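# Pull out and quarter-turn the yellow foosball rod

## Task

Take the yellow rod closest to the right arm, slide it outward until it stops, rotate it 90 degrees so its player figures are horizontal, and finish with no part of the robot in contact with that rod.

## Robot and tools

Robot: two six-joint arms, left_arm and right_arm, each ending in a parallel two-finger gripper with a fisheye camera on the wrist (cam_left_wrist, cam_right_wrist, both 672x504). The fingers point along the gripper's +z axis and close along its y axis. end_effector_position is the point between the finger pads, roughly 1 cm short of the tips.

Frames: the scene frame has its origin at table-top height, halfway between the two nominal arm bases, with +x reaching out over the table, +z up, and left_arm on the +y side. Camera-image left and right do not match arm names. Hand positions (metres) and quaternions (wxyz) in results are given in each arm's own base frame. Calibrated bases in the scene frame: left_arm at (-0.028, +0.289, +0.027), right_arm at (-0.040, -0.349, +0.007), both nearly unrotated with +z up. Reported hand poses can be a few cm off, more at long reach.

Row layout, shared by execute_actions and move: one flat list of 14 numbers covering both arms, each in [-1, 1]. The first 7 are left_arm, the next 7 are right_arm. Within an arm: wrist pitch (joint4), shoulder (joint2), wrist yaw (joint5), wrist roll (joint6), elbow (joint3), waist (joint1), then gripper opening. The six joint numbers are offsets, not poses: they are added to the arm's "Joint targets" as they stand when the action or move begins, not to the previous row. Scale: 1.0 equals 2.073 rad for wrist pitch, 1.258 shoulder, 2.022 wrist yaw and wrist roll, 1.3 elbow, 1.202 waist. The opening is absolute: +1 fully open, -1 closed. Send 0 offsets to hold an arm; to keep a gripper as it is, repeat its current opening, since 0 means half open.

Joint ranges (rad): waist -2.618 to 3.054, shoulder 0.000 to 3.142, elbow 0.000 to 3.142, wrist pitch -1.571 to 1.571, wrist yaw -1.571 to 1.571, wrist roll -2.094 to 2.094. The true stops may differ by up to 0.059 rad. An action that would push a joint more than 0.059 rad beyond its range is rejected for both arms; if the first action of a call fails that check, or any action is malformed, the whole call is rejected. A "joint sent to its limit" line means a joint was clamped at its end.

execute_actions(actions, cameras): actions is a list of actions; each action is a list of up to 15 rows, each row lasting one 1/30 s step, the last row held to fill 15 steps (0.5 s). An empty list just reports state and images. cameras selects images: omitted or ["all"] gives both, [] gives none.

move(target, speed, blend, opening_speed, blocking, cameras): target is one 14-number row or a list of up to 15 rows, all offsets counted from the same starting Joint targets. All joints travel together, so the hand follows a curve; the path ignores obstacles and the other arm. speed is the top rad/s of the joint with the longest travel, 0.01 to 2 (default 0.5), one value or one per target. blend (rad) rounds corners between listed targets. opening_speed (0.2 or more, per second on the -1..+1 scale) ramps the fingers. blocking=false returns after about 0.5 s while the motion continues. The result adds a "move:" line: done, off_target (resting more than 0.035 rad from target), moving, held or fault, plus the worst joint error per arm. Neither done nor off_target tells you whether anything was touched.

wait(seconds 0 to 10) lets time pass with commands held. stop() brakes a running move. zoom_image(camera, region=[x0, y0, x1, y1]) enlarges part of that camera's latest image, at most 504x504 pixels. read_manual gives only licence texts. finished_scene(scene) ends the scene with the current scene number; call it only when the rod is fully out, turned a quarter, and released.

Result lines: Joint positions and Joint velocities per arm in the joint order above (rad, rad/s) plus finger gap (m; 0.094 fully open). "within noise" means the arm is still. Joint targets are the base for your next offsets. grip_measured is the finger opening on the command scale; it tracks the command even after contact, so it does not show touch. Joint torques include gravity, carry offsets and noise, and entries 2, 5 and 6 wrap at ±28 N m. "joint command not followed" means the clearance check altered targets. Step readings list joint angles during actions. MOTOR HOT warns of heating; an over-temperature fault folds that arm and disables it for the rest of the scene.

Motion limits: each joint target may lead its measured angle only by a fixed amount per step (0.202 waist, 0.258 shoulder, 0.3 elbow, 0.573 wrist pitch, 0.522 wrist yaw and roll), and targets placing the hand over 200 mm from its current spot are scaled back, so big motions need several actions. Very small turns may not start.

Gripping: to release, command an opening well above grip_measured. A full squeeze is about 50 to 64 N per pad; close slowly on fragile parts.

Avoid: dropping or flinging things, fast impacts, pressing hard into the table or rod, and contact between the two arms, which can end the scene. If an arm is stalled against something, command its targets back past its measured positions to relieve the push. Do not hold the arm stretched out or straining for long, as motors heat up. Thinking time lets the simulation run on.

Each tool is called after ">>>" in YAML: its name, and indented under it one key for each argument.

## Session

>>> execute_actions:
  actions: []

Scene clock: 0.00 s.
left_arm: end_effector_position=(+0.4007, +0.0076, +0.1253) grip_measured=+1.000 end_effector_quat_wxyz=(+0.625, -0.028, +0.778, +0.057) | right_arm: end_effector_position=(+0.3999, -0.0295, +0.1148) grip_measured=+1.000 end_effector_quat_wxyz=(+0.608, +0.063, +0.791, -0.024)
Joint names: [wrist pitch, shoulder, wrist yaw, wrist roll, elbow, waist]
Joint positions: left_arm=[0.966 1.539 -0.191 0.014 0.356 -0.068 0.094] | right_arm=[0.914 1.54 0.071 0.059 0.363 -0.045 0.094]
Joint velocities: within noise
Joint torques (N m): no reading
Heat: left arm: 47 °C; right arm: 43 °C.
Joint targets: left_arm=[0.960 1.536 -0.192 0.015 0.359 -0.068] | right_arm=[0.904 1.538 0.071 0.060 0.365 -0.045]
Tool commands: left_gripper/opening=+1.0 right_gripper/opening=+1.0

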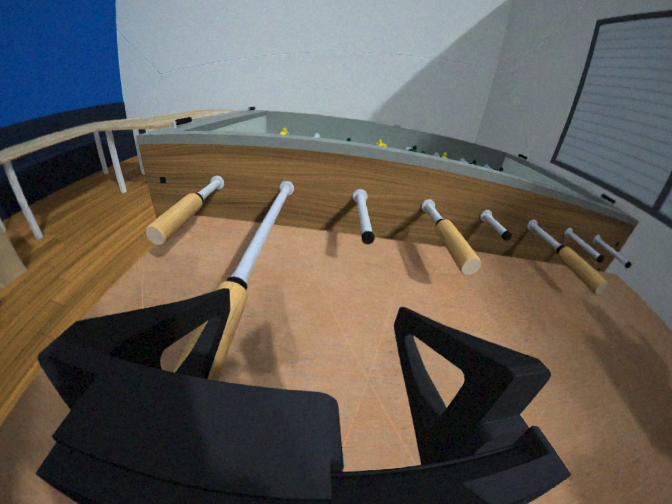

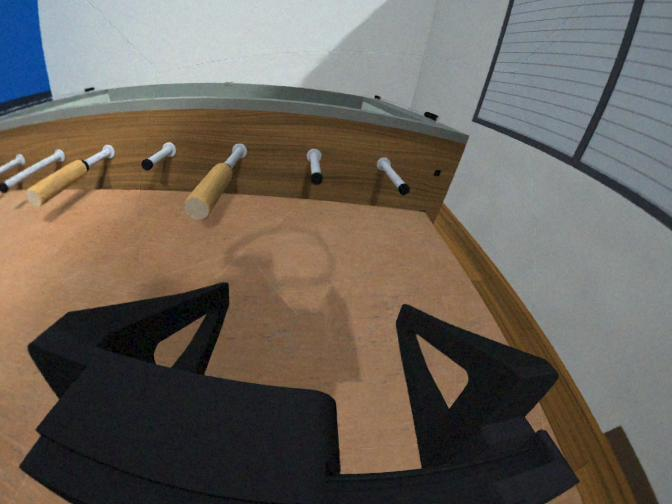

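>>> zoom_image:
  camera: "cam_left_wrist"
  region: [250, 80, 630, 280]

>>> zoom_image:
  camera: "cam_right_wrist"
  region: [0, 70, 480, 240]

Scaled by 1.326 from the camera's 672x504 image, which has a finer 960x720 frame.

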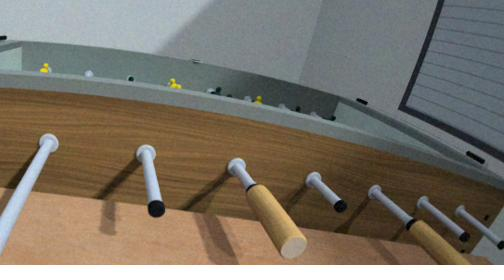

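Scaled by 1.050 from the camera's 672x504 image, which has a finer 960x720 frame.

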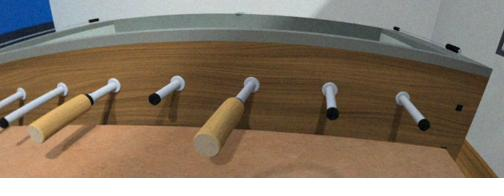

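>>> move:
  target: [0,0,0,0,0,0,1,-0.68,0,0,0,0.874,0,1]
  speed: 1.0

Scene clock: 46.07 s.
left_arm: end_effector_position=(+0.4007, +0.0076, +0.1253) grip_measured=+1.000 end_effector_quat_wxyz=(+0.625, -0.028, +0.778, +0.057) | right_arm: end_effector_position=(+0.4708, -0.0327, +0.2985) grip_measured=+1.000 end_effector_quat_wxyz=(+0.490, +0.063, +0.869, -0.027)
Joint names: [wrist pitch, shoulder, wrist yaw, wrist roll, elbow, waist]
Joint positions: left_arm=[0.966 1.539 -0.191 0.014 0.356 -0.068 0.094] | right_arm=[-0.487 1.54 0.071 0.059 1.48 -0.045 0.094]
Joint velocities: within noise
Joint torques (N m): left_arm=[1.84 -6.35 -0.04 0.02 5.29 -0.09] | right_arm=[1.53 -6.42 0.06 0.01 9.02 0.05]
Heat: left arm: 46 °C; right arm: 43 °C.
Joint targets: left_arm=[0.960 1.536 -0.192 0.015 0.359 -0.068] | right_arm=[-0.505 1.538 0.071 0.060 1.501 -0.045]
move: done
camera_calibration:
cam_right_wrist: T_world_to_cam=[[-0.0836292, -0.9829, 0.164056, -0.0510308], [-0.821988, -0.0250259, -0.568955, 0.588729], [0.563331, -0.182433, -0.805839, 0.0871811], [0, 0, 0, 1]] pos_world=[0.430549, -0.01952, 0.413586]

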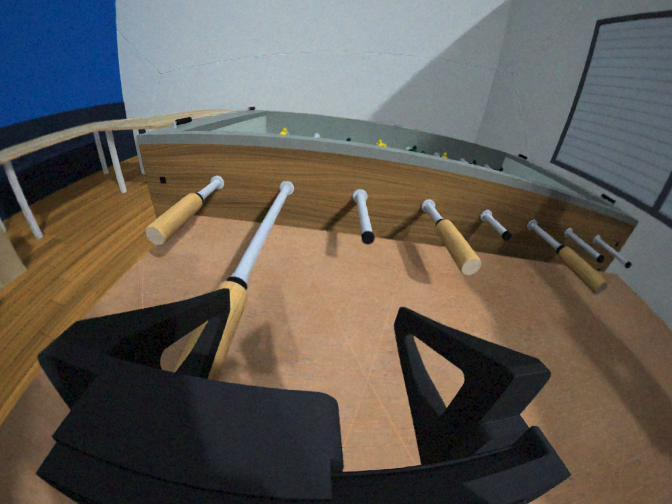

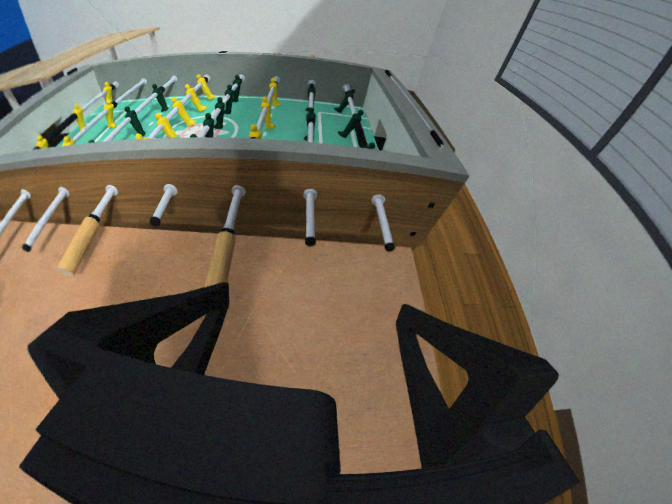

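>>> zoom_image:
  camera: "cam_right_wrist"
  region: [180, 60, 400, 225]

Scaled by 2.291 from the camera's 672x504 image, which has a finer 960x720 frame.

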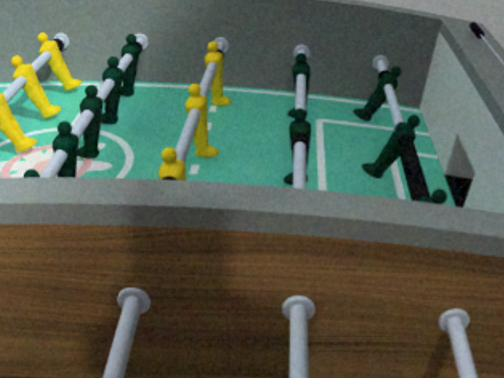

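>>> move:
  target:
    - [0,0,0,0,0,0,1,0.702,0.288,0.113,-0.03,-0.578,0.254,1]
    - [0,0,0,0,0,0,1,0.956,0.580,0.131,-0.03,-0.545,0.2906,1]
  speed: 0.9
  blend: 0.1
  cameras: ["cam_right_wrist"]

Scene clock: 162.90 s.
left_arm: end_effector_position=(+0.4007, +0.0076, +0.1253) grip_measured=+1.000 end_effector_quat_wxyz=(+0.625, -0.028, +0.778, +0.057) | right_arm: end_effector_position=(+0.5028, +0.0947, +0.0865) grip_measured=+1.000 end_effector_quat_wxyz=(+0.708, +0.014, +0.706, -0.008)
Joint names: [wrist pitch, shoulder, wrist yaw, wrist roll, elbow, waist]
Joint positions: left_arm=[0.966 1.539 -0.191 0.014 0.356 -0.068 0.094] | right_arm=[1.477 2.251 0.328 0.007 0.777 0.297 0.094]
Joint velocities: within noise
Joint torques (N m): left_arm=[1.85 -6.35 -0.05 0.01 5.35 -0.01] | right_arm=[1.69 -7.41 0.11 -0.08 4.94 0.75]
Heat: left arm: 45 °C; right arm: 44 °C.
Joint targets: left_arm=[0.960 1.536 -0.192 0.015 0.359 -0.068] | right_arm=[1.477 2.268 0.336 -0.001 0.793 0.304]
move: done
camera_calibration:
cam_right_wrist: T_world_to_cam=[[-0.0803714, -0.982165, 0.169975, 0.109441], [-0.400165, -0.124387, -0.907963, 0.324224], [0.912912, -0.140992, -0.383031, -0.294683], [0, 0, 0, 1]] pos_world=[0.407558, 0.106271, 0.162908]
Images, in order (width x height): cam_right_wrist 672x504.

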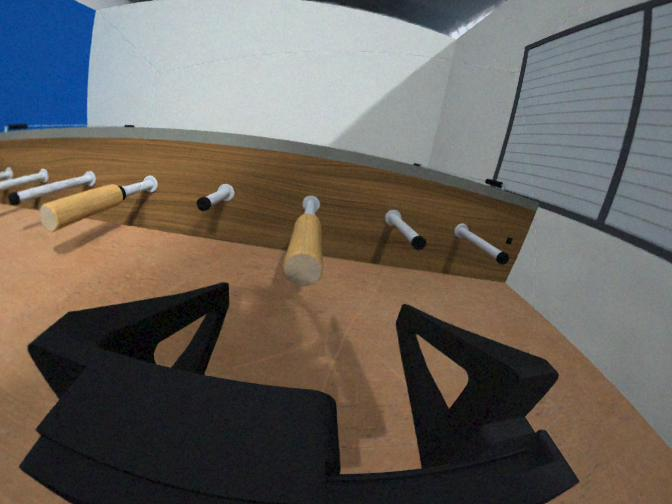

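>>> move:
  target: [0,0,0,0,0,0,1,-0.1328,0.139,-0.0389,0,0.337,-0.0488,1]
  speed: 0.5
  cameras: ["cam_right_wrist"]

Scene clock: 209.77 s.
left_arm: end_effector_position=(+0.4007, +0.0076, +0.1253) grip_measured=+1.000 end_effector_quat_wxyz=(+0.625, -0.028, +0.778, +0.057) | right_arm: end_effector_position=(+0.5957, +0.1069, +0.0909) grip_measured=+1.000 end_effector_quat_wxyz=(+0.713, +0.008, +0.701, +0.000)
Joint names: [wrist pitch, shoulder, wrist yaw, wrist roll, elbow, waist]
Joint positions: left_arm=[0.966 1.539 -0.191 0.014 0.356 -0.068 0.094] | right_arm=[1.221 2.415 0.265 0.007 1.21 0.253 0.094]
Joint velocities: within noise
Joint torques (N m): left_arm=[1.84 -6.37 -0.05 0.03 5.31 -0.02] | right_arm=[1.56 -8.84 -0.06 -0.08 6.68 -0.64]
Heat: left arm: 44 °C; right arm: 44 °C.
Joint targets: left_arm=[0.960 1.536 -0.192 0.015 0.359 -0.068] | right_arm=[1.201 2.442 0.257 -0.001 1.231 0.246]
move: done
camera_calibration:
cam_right_wrist: T_world_to_cam=[[-0.0638683, -0.984066, 0.165939, 0.11884], [-0.38556, -0.129036, -0.913616, 0.359227], [0.92047, -0.122331, -0.371175, -0.383656], [0, 0, 0, 1]] pos_world=[0.499238, 0.116366, 0.166072]
Images, in order (width x height): cam_right_wrist 672x504.

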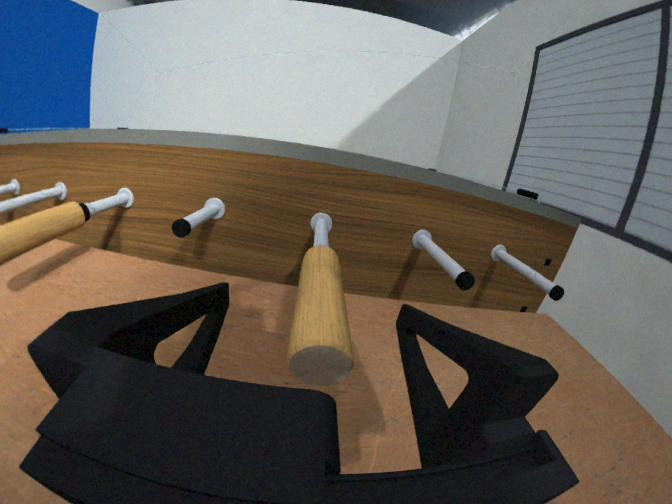

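>>> move:
  target: [0,0,0,0,0,0,1,-0.0053,0.018,0,0,0.0146,0,1]
  speed: 0.5
  cameras: ["cam_right_wrist"]

Scene clock: 223.67 s.
left_arm: end_effector_position=(+0.4007, +0.0076, +0.1253) grip_measured=+1.000 end_effector_quat_wxyz=(+0.625, -0.028, +0.778, +0.057) | right_arm: end_effector_position=(+0.5983, +0.1077, +0.0803) grip_measured=+1.000 end_effector_quat_wxyz=(+0.706, +0.006, +0.708, -0.002)
Joint names: [wrist pitch, shoulder, wrist yaw, wrist roll, elbow, waist]
Joint positions: left_arm=[0.966 1.539 -0.191 0.014 0.356 -0.068 0.094] | right_arm=[1.209 2.439 0.265 0.007 1.227 0.253 0.094]
Joint velocities: within noise
Joint torques (N m): left_arm=[1.83 -6.35 -0.04 0 5.33 -0.06] | right_arm=[1.55 -9.1 -0.04 -0.08 6.74 -0.62]
Heat: left arm: 44 °C; right arm: 44 °C.
Joint targets: left_arm=[0.960 1.536 -0.192 0.015 0.359 -0.068] | right_arm=[1.190 2.465 0.257 -0.001 1.250 0.246]
move: done
camera_calibration:
cam_right_wrist: T_world_to_cam=[[-0.0599363, -0.983289, 0.171904, 0.118653], [-0.402591, -0.133774, -0.905552, 0.360628], [0.913416, -0.123483, -0.387845, -0.384218], [0, 0, 0, 1]] pos_world=[0.503248, 0.117469, 0.157153]
Images, in order (width x height): cam_right_wrist 672x504.

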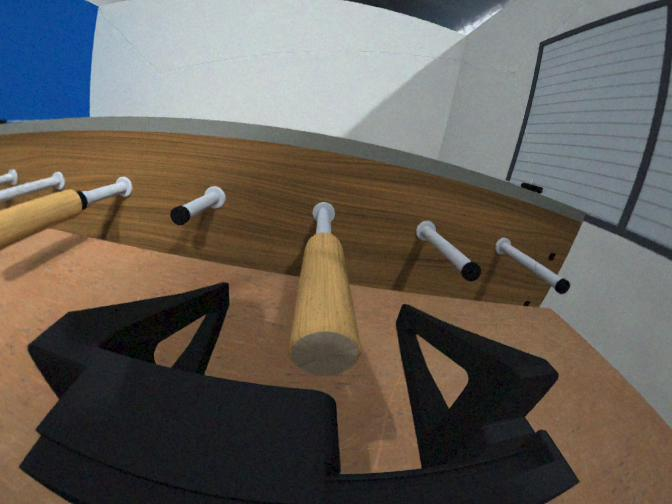

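>>> move:
  target: [0,0,0,0,0,0,1,0,0,-0.006,0,0,-0.010,-0.62]
  opening_speed: 1.0
  cameras: ["cam_right_wrist"]

Scene clock: 240.00 s.
left_arm: end_effector_position=(+0.4007, +0.0076, +0.1253) grip_measured=+1.000 end_effector_quat_wxyz=(+0.625, -0.028, +0.778, +0.057) | right_arm: end_effector_position=(+0.5997, +0.1028, +0.0803) grip_measured=-0.313 end_effector_quat_wxyz=(+0.706, +0.006, +0.708, -0.002)
Joint names: [wrist pitch, shoulder, wrist yaw, wrist roll, elbow, waist]
Joint positions: left_arm=[0.966 1.539 -0.191 0.014 0.356 -0.068 0.094] | right_arm=[1.208 2.439 0.252 0.006 1.228 0.241 0.032]
Joint velocities: within noise
Joint torques (N m): left_arm=[1.85 -6.35 -0.05 0.02 5.35 -0.02] | right_arm=[1.56 -9.1 -0.05 -0.07 6.76 -0.64]
Heat: left arm: 44 °C; right arm: 44 °C.
Joint targets: left_arm=[0.960 1.536 -0.192 0.015 0.359 -0.068] | right_arm=[1.190 2.465 0.245 -0.001 1.250 0.234]
move: done
camera_calibration:
cam_right_wrist: T_world_to_cam=[[-0.0594926, -0.98317, 0.172737, 0.113603], [-0.402889, -0.134675, -0.905286, 0.360813], [0.913313, -0.123452, -0.388096, -0.386035], [0, 0, 0, 1]] pos_world=[0.504696, 0.112627, 0.157196]
Images, in order (width x height): cam_right_wrist 672x504.

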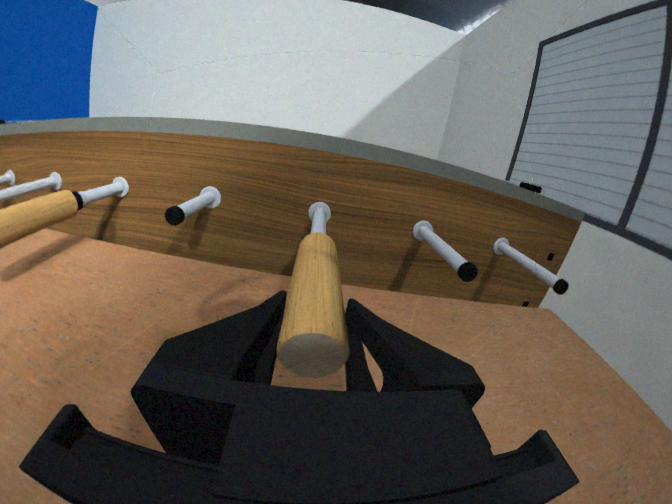

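>>> move:
  target: [0,0,0,0,0,0,1,0,0,0,-0.7765,0,0,-0.62]
  speed: 0.8
  cameras: ["cam_right_wrist"]

Scene clock: 254.77 s.
left_arm: end_effector_position=(+0.4007, +0.0076, +0.1253) grip_measured=+1.000 end_effector_quat_wxyz=(+0.625, -0.028, +0.778, +0.057) | right_arm: end_effector_position=(+0.5996, +0.1045, +0.0765) grip_measured=-0.313 end_effector_quat_wxyz=(+0.502, -0.495, +0.507, -0.497)
Joint names: [wrist pitch, shoulder, wrist yaw, wrist roll, elbow, waist]
Joint positions: left_arm=[0.966 1.539 -0.191 0.014 0.356 -0.068 0.094] | right_arm=[1.217 2.451 0.25 -1.553 1.231 0.243 0.032]
Joint velocities: within noise
Joint torques (N m): left_arm=[1.86 -6.35 -0.04 0.01 5.31 -0.02] | right_arm=[1.49 -10.03 -0.01 -0.19 6.53 -0.81]
Heat: left arm: 44 °C; right arm: 44 °C.
Joint targets: left_arm=[0.960 1.536 -0.192 0.015 0.359 -0.068] | right_arm=[1.190 2.465 0.245 -1.571 1.250 0.234]
move: done
camera_calibration:
cam_right_wrist: T_world_to_cam=[[-0.0449431, 0.162201, 0.985734, -0.0747066], [-0.404213, -0.905302, 0.130536, 0.359614], [0.91356, -0.39258, 0.106251, -0.397059], [0, 0, 0, 1]] pos_world=[0.504741, 0.1818, 0.0688859]
Images, in order (width x height): cam_right_wrist 672x504.

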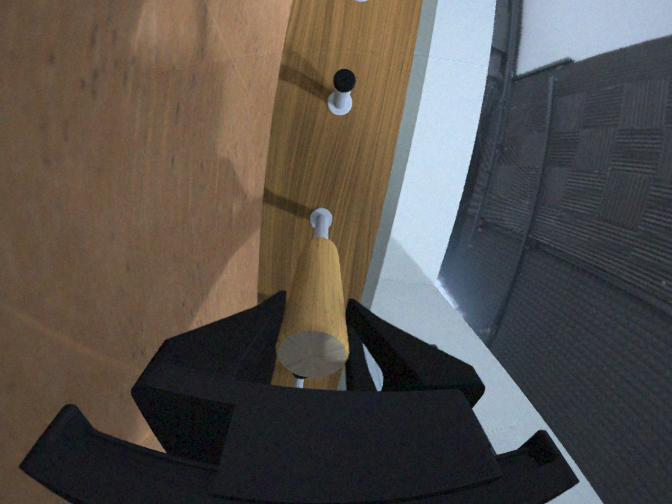

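>>> move:
  target:
    - [0,0,0,0,0,0,1,0,0,0,0,0,0,0.3]
    - [0,0,0,0,0,0,1,0.1315,-0.135,0.037,0,-0.321,0.063,0.3]
    - [0,0,0,0,0,0,1,-0.116,-0.449,0.027,0.381,-0.385,0.022,0.3]
    - [0,0,0,0,0,0,1,-0.574,-0.449,-0.022,0.826,0.038,-0.003,0.3]
    - [0,0,0,0,0,0,1,-0.794,-0.226,-0.0433,0.856,0.4525,-0.0087,1]
  speed: [0.5,0.5,1.0,1.0,1.0]
  blend: [0,0.05,0.1,0.1,0]
  cameras: ["cam_right_wrist"]

Scene clock: 336.27 s.
left_arm: end_effector_position=(+0.4007, +0.0076, +0.1253) grip_measured=+1.000 end_effector_quat_wxyz=(+0.625, -0.028, +0.778, +0.057) | right_arm: end_effector_position=(+0.5806, +0.1083, +0.1358) grip_measured=+0.998 end_effector_quat_wxyz=(+0.387, -0.006, +0.922, -0.002)
Joint names: [wrist pitch, shoulder, wrist yaw, wrist roll, elbow, waist]
Joint positions: left_arm=[0.966 1.539 -0.191 0.014 0.356 -0.068 0.094] | right_arm=[-0.44 2.157 0.163 0.151 1.807 0.232 0.094]
Joint velocities: within noise
Joint torques (N m): left_arm=[1.84 -6.3 -0.05 0.01 5.35 -0.03] | right_arm=[1.26 -9.44 0.05 0.11 9.65 -0.7]
Heat: left arm: 43 °C; right arm: 44 °C.
Joint targets: left_arm=[0.960 1.536 -0.192 0.015 0.359 -0.068] | right_arm=[-0.456 2.181 0.157 0.160 1.838 0.223]
move: done
camera_calibration:
cam_right_wrist: T_world_to_cam=[[0.0998501, -0.980349, 0.170137, 0.0157754], [-0.917765, -0.156796, -0.364859, 0.632033], [0.384365, -0.119715, -0.915386, 0.031978], [0, 0, 0, 1]] pos_world=[0.566192, 0.118394, 0.257191]
Images, in order (width x height): cam_right_wrist 672x504.

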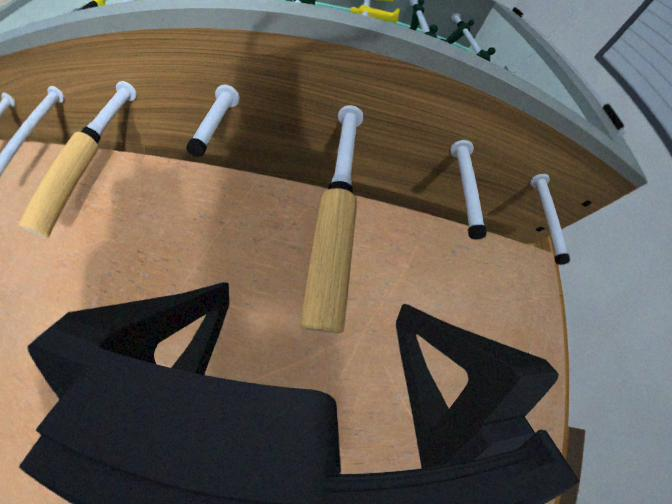

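>>> zoom_image:
  camera: "cam_right_wrist"
  region: [280, 0, 540, 130]

Scaled by 1.938 from the camera's 672x504 image, which has a finer 960x720 frame.

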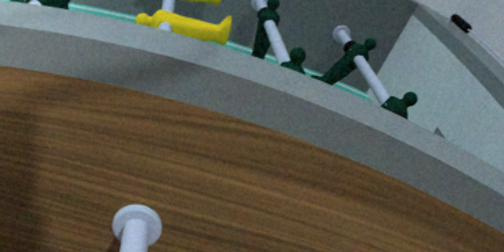

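>>> move:
  target: [0,0,0,0,0,0,1,0.012,0.2305,-0.008,-0.009,0.209,-0.0235,1]
  speed: 0.5
  cameras: ["cam_right_wrist"]

Scene clock: 353.07 s.
left_arm: end_effector_position=(+0.4007, +0.0076, +0.1253) grip_measured=+1.000 end_effector_quat_wxyz=(+0.625, -0.028, +0.778, +0.057) | right_arm: end_effector_position=(+0.6370, +0.1050, +0.0777) grip_measured=+0.998 end_effector_quat_wxyz=(+0.381, +0.004, +0.925, -0.002)
Joint names: [wrist pitch, shoulder, wrist yaw, wrist roll, elbow, waist]
Joint positions: left_arm=[0.966 1.539 -0.191 0.014 0.356 -0.068 0.094] | right_arm=[-0.431 2.45 0.148 0.15 2.081 0.202 0.094]
Joint velocities: within noise
Joint torques (N m): left_arm=[1.85 -6.34 -0.04 0.01 5.27 -0.05] | right_arm=[1.41 -11.44 0.04 -0.09 9.48 -0.64]
Heat: left arm: 43 °C; right arm: 45 °C.
Joint targets: left_arm=[0.960 1.536 -0.192 0.015 0.359 -0.068] | right_arm=[-0.431 2.471 0.141 0.142 2.110 0.195]
move: done
camera_calibration:
cam_right_wrist: T_world_to_cam=[[0.0840243, -0.983424, 0.16068, 0.0279425], [-0.924785, -0.137012, -0.354966, 0.663734], [0.371097, -0.118769, -0.920967, -0.0345879], [0, 0, 0, 1]] pos_world=[0.624299, 0.114311, 0.199259]
Images, in order (width x height): cam_right_wrist 672x504.

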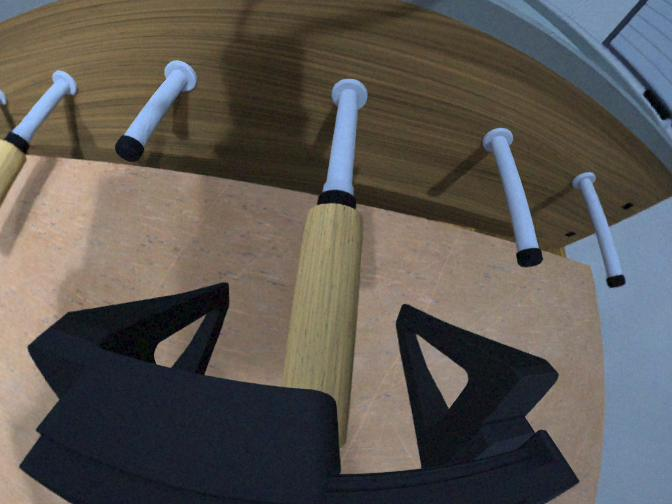

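>>> move:
  target:
    - [0,0,0,0,0,0,1,0,0,0,0,0,0,-0.7]
    - [0,0,0,0,0,0,1,0.0767,-0.1812,0.007,0.008,-0.302,0.021,-0.7]
    - [0,0,0,0,0,0,1,0.128,-0.323,0.016,0.0167,-0.523,0.0425,-0.7]
  speed: 0.4
  blend: [0,0.05,0]
  opening_speed: 1.2
  cameras: ["cam_right_wrist"]

Scene clock: 379.87 s.
left_arm: end_effector_position=(+0.4007, +0.0076, +0.1253) grip_measured=+1.000 end_effector_quat_wxyz=(+0.625, -0.028, +0.778, +0.057) | right_arm: end_effector_position=(+0.5456, +0.1026, +0.0740) grip_measured=-0.309 end_effector_quat_wxyz=(+0.382, +0.005, +0.924, +0.001)
Joint names: [wrist pitch, shoulder, wrist yaw, wrist roll, elbow, waist]
Joint positions: left_arm=[0.966 1.539 -0.191 0.014 0.356 -0.068 0.094] | right_arm=[-0.167 2.089 0.17 0.18 1.453 0.238 0.032]
Joint velocities: within noise
Joint torques (N m): left_arm=[1.85 -6.35 -0.04 0.02 5.27 -0.03] | right_arm=[1.4 -12.33 0.15 -0.04 5.12 0.73]
Heat: left arm: 42 °C; right arm: 47 °C.
Joint targets: left_arm=[0.960 1.536 -0.192 0.015 0.359 -0.068] | right_arm=[-0.166 2.064 0.174 0.176 1.430 0.246]
move: done
camera_calibration:
cam_right_wrist: T_world_to_cam=[[0.0831225, -0.984277, 0.155849, 0.0347584], [-0.924252, -0.134621, -0.35726, 0.577247], [0.372623, -0.114348, -0.920911, -0.00559535], [0, 0, 0, 1]] pos_world=[0.532718, 0.111282, 0.195657]
Images, in order (width x height): cam_right_wrist 672x504.

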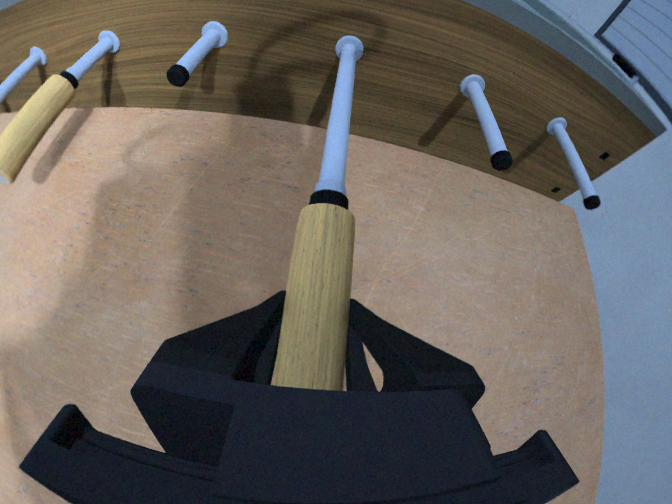

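>>> move:
  target:
    - [0,0,0,0,0,0,1,0.034,-0.1415,0.0106,0.012,-0.195,0.0268,-0.7]
    - [0,0,0,0,0,0,1,0.053,-0.2716,0.0248,0.0267,-0.3564,0.0614,-0.7]
  speed: 0.4
  blend: [0.05,0]
  cameras: ["cam_right_wrist"]

Scene clock: 391.73 s.
left_arm: end_effector_position=(+0.4007, +0.0076, +0.1253) grip_measured=+1.000 end_effector_quat_wxyz=(+0.625, -0.028, +0.778, +0.057) | right_arm: end_effector_position=(+0.5047, +0.1017, +0.0843) grip_measured=-0.309 end_effector_quat_wxyz=(+0.466, +0.020, +0.884, +0.026)
Joint names: [wrist pitch, shoulder, wrist yaw, wrist roll, elbow, waist]
Joint positions: left_arm=[0.966 1.539 -0.191 0.014 0.356 -0.068 0.094] | right_arm=[0.23 1.9 0.187 0.209 1.057 0.261 0.032]
Joint velocities: within noise
Joint torques (N m): left_arm=[1.85 -6.31 -0.04 0.02 5.35 -0.01] | right_arm=[-0.96 -23.23 0.51 0.23 -0.08 5.3]
Heat: left arm: 42 °C; right arm: 48 °C.
Joint targets: left_arm=[0.960 1.536 -0.192 0.015 0.359 -0.068] | right_arm=[-0.056 1.723 0.224 0.230 0.967 0.320]
move: off_target (right_arm); right_arm: the wrist pitch is farthest, 0.286 rad from its target
camera_calibration:
cam_right_wrist: T_world_to_cam=[[0.0498451, -0.992664, 0.110154, 0.0572019], [-0.842573, -0.101013, -0.529025, 0.512796], [0.536271, -0.0664434, -0.841427, -0.0751112], [0, 0, 0, 1]] pos_world=[0.469496, 0.103591, 0.20178]
Images, in order (width x height): cam_right_wrist 672x504.

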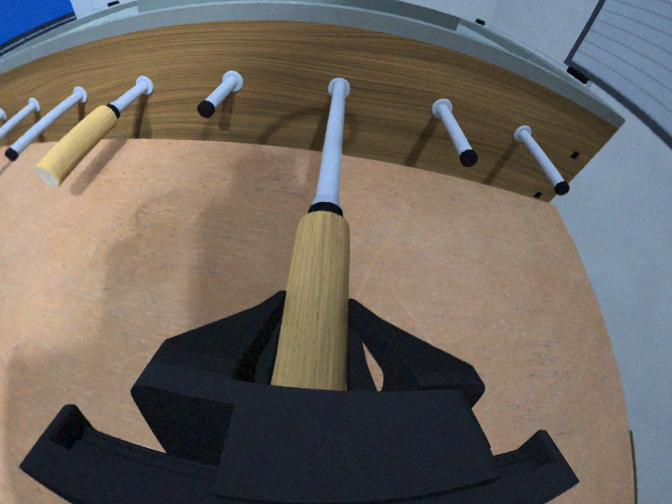

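>>> move:
  target:
    - [0,0,0,0,0,0,1,0.138,0.141,-0.018,-0.010,0.069,-0.049,-0.7]
    - [0,0,0,0,0,0,1,0.138,0.141,-0.018,-0.010,0.069,-0.049,1]
    - [0,0,0,0,0,0,1,-0.007,0.141,-0.018,-0.010,0.30,-0.049,1]
    - [0,0,0,0,0,0,1,-0.208,-0.1455,-0.012,-0.064,0.394,-0.049,1]
  speed: [0.5,0.5,0.4,0.9]
  blend: [0,0,0.05,0]
  opening_speed: 1.5
  cameras: ["cam_right_wrist"]

>>> zoom_image:
  camera: "cam_right_wrist"
  region: [160, 50, 420, 245]

Scene clock: 413.23 s.
left_arm: end_effector_position=(+0.4007, +0.0076, +0.1253) grip_measured=+1.000 end_effector_quat_wxyz=(+0.625, -0.028, +0.778, +0.057) | right_arm: end_effector_position=(+0.4620, +0.0892, +0.3044) grip_measured=+0.998 end_effector_quat_wxyz=(+0.503, -0.018, +0.864, +0.010)
Joint names: [wrist pitch, shoulder, wrist yaw, wrist roll, elbow, waist]
Joint positions: left_arm=[0.966 1.539 -0.191 0.014 0.356 -0.068 0.094] | right_arm=[-0.469 1.53 0.192 0.109 1.471 0.261 0.094]
Joint velocities: within noise
Joint torques (N m): left_arm=[1.85 -6.35 -0.05 0.01 5.39 -0.06] | right_arm=[1.48 -5.48 0.19 -0.11 7.92 0.05]
Heat: left arm: 42 °C; right arm: 58 °C.
Joint targets: left_arm=[0.960 1.536 -0.192 0.015 0.359 -0.068] | right_arm=[-0.487 1.540 0.200 0.100 1.479 0.261]
move: done
camera_calibration:
cam_right_wrist: T_world_to_cam=[[0.0853365, -0.979806, 0.180825, -0.0163695], [-0.787623, -0.177491, -0.59004, 0.591956], [0.610219, -0.0920698, -0.786864, 0.0836206], [0, 0, 0, 1]] pos_world=[0.416608, 0.0967269, 0.418036]
Images, in order (width x height): cam_right_wrist 672x504.

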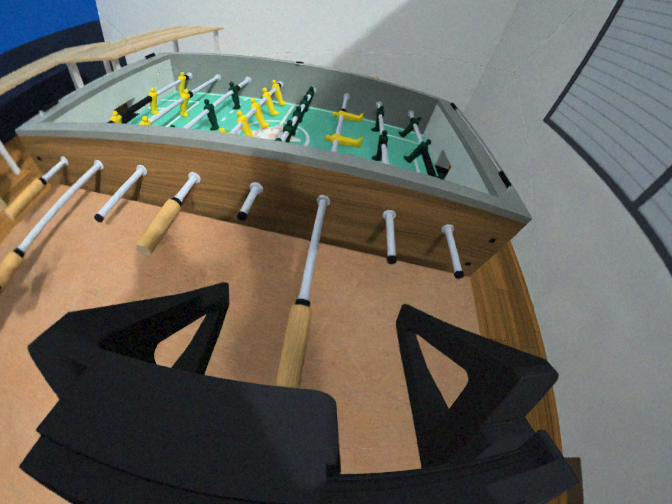

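Scaled by 1.938 from the camera's 672x504 image, which has a finer 960x720 frame.

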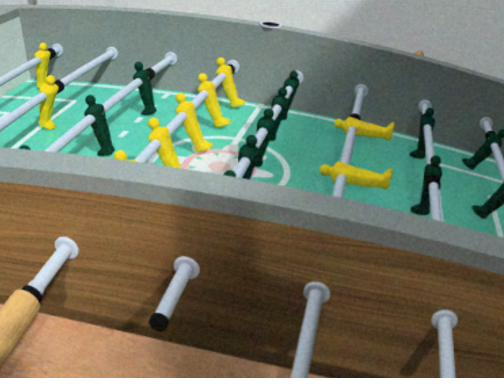

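>>> finished_scene:
  scene: 1
  done: true

The scene is finished: the task was done.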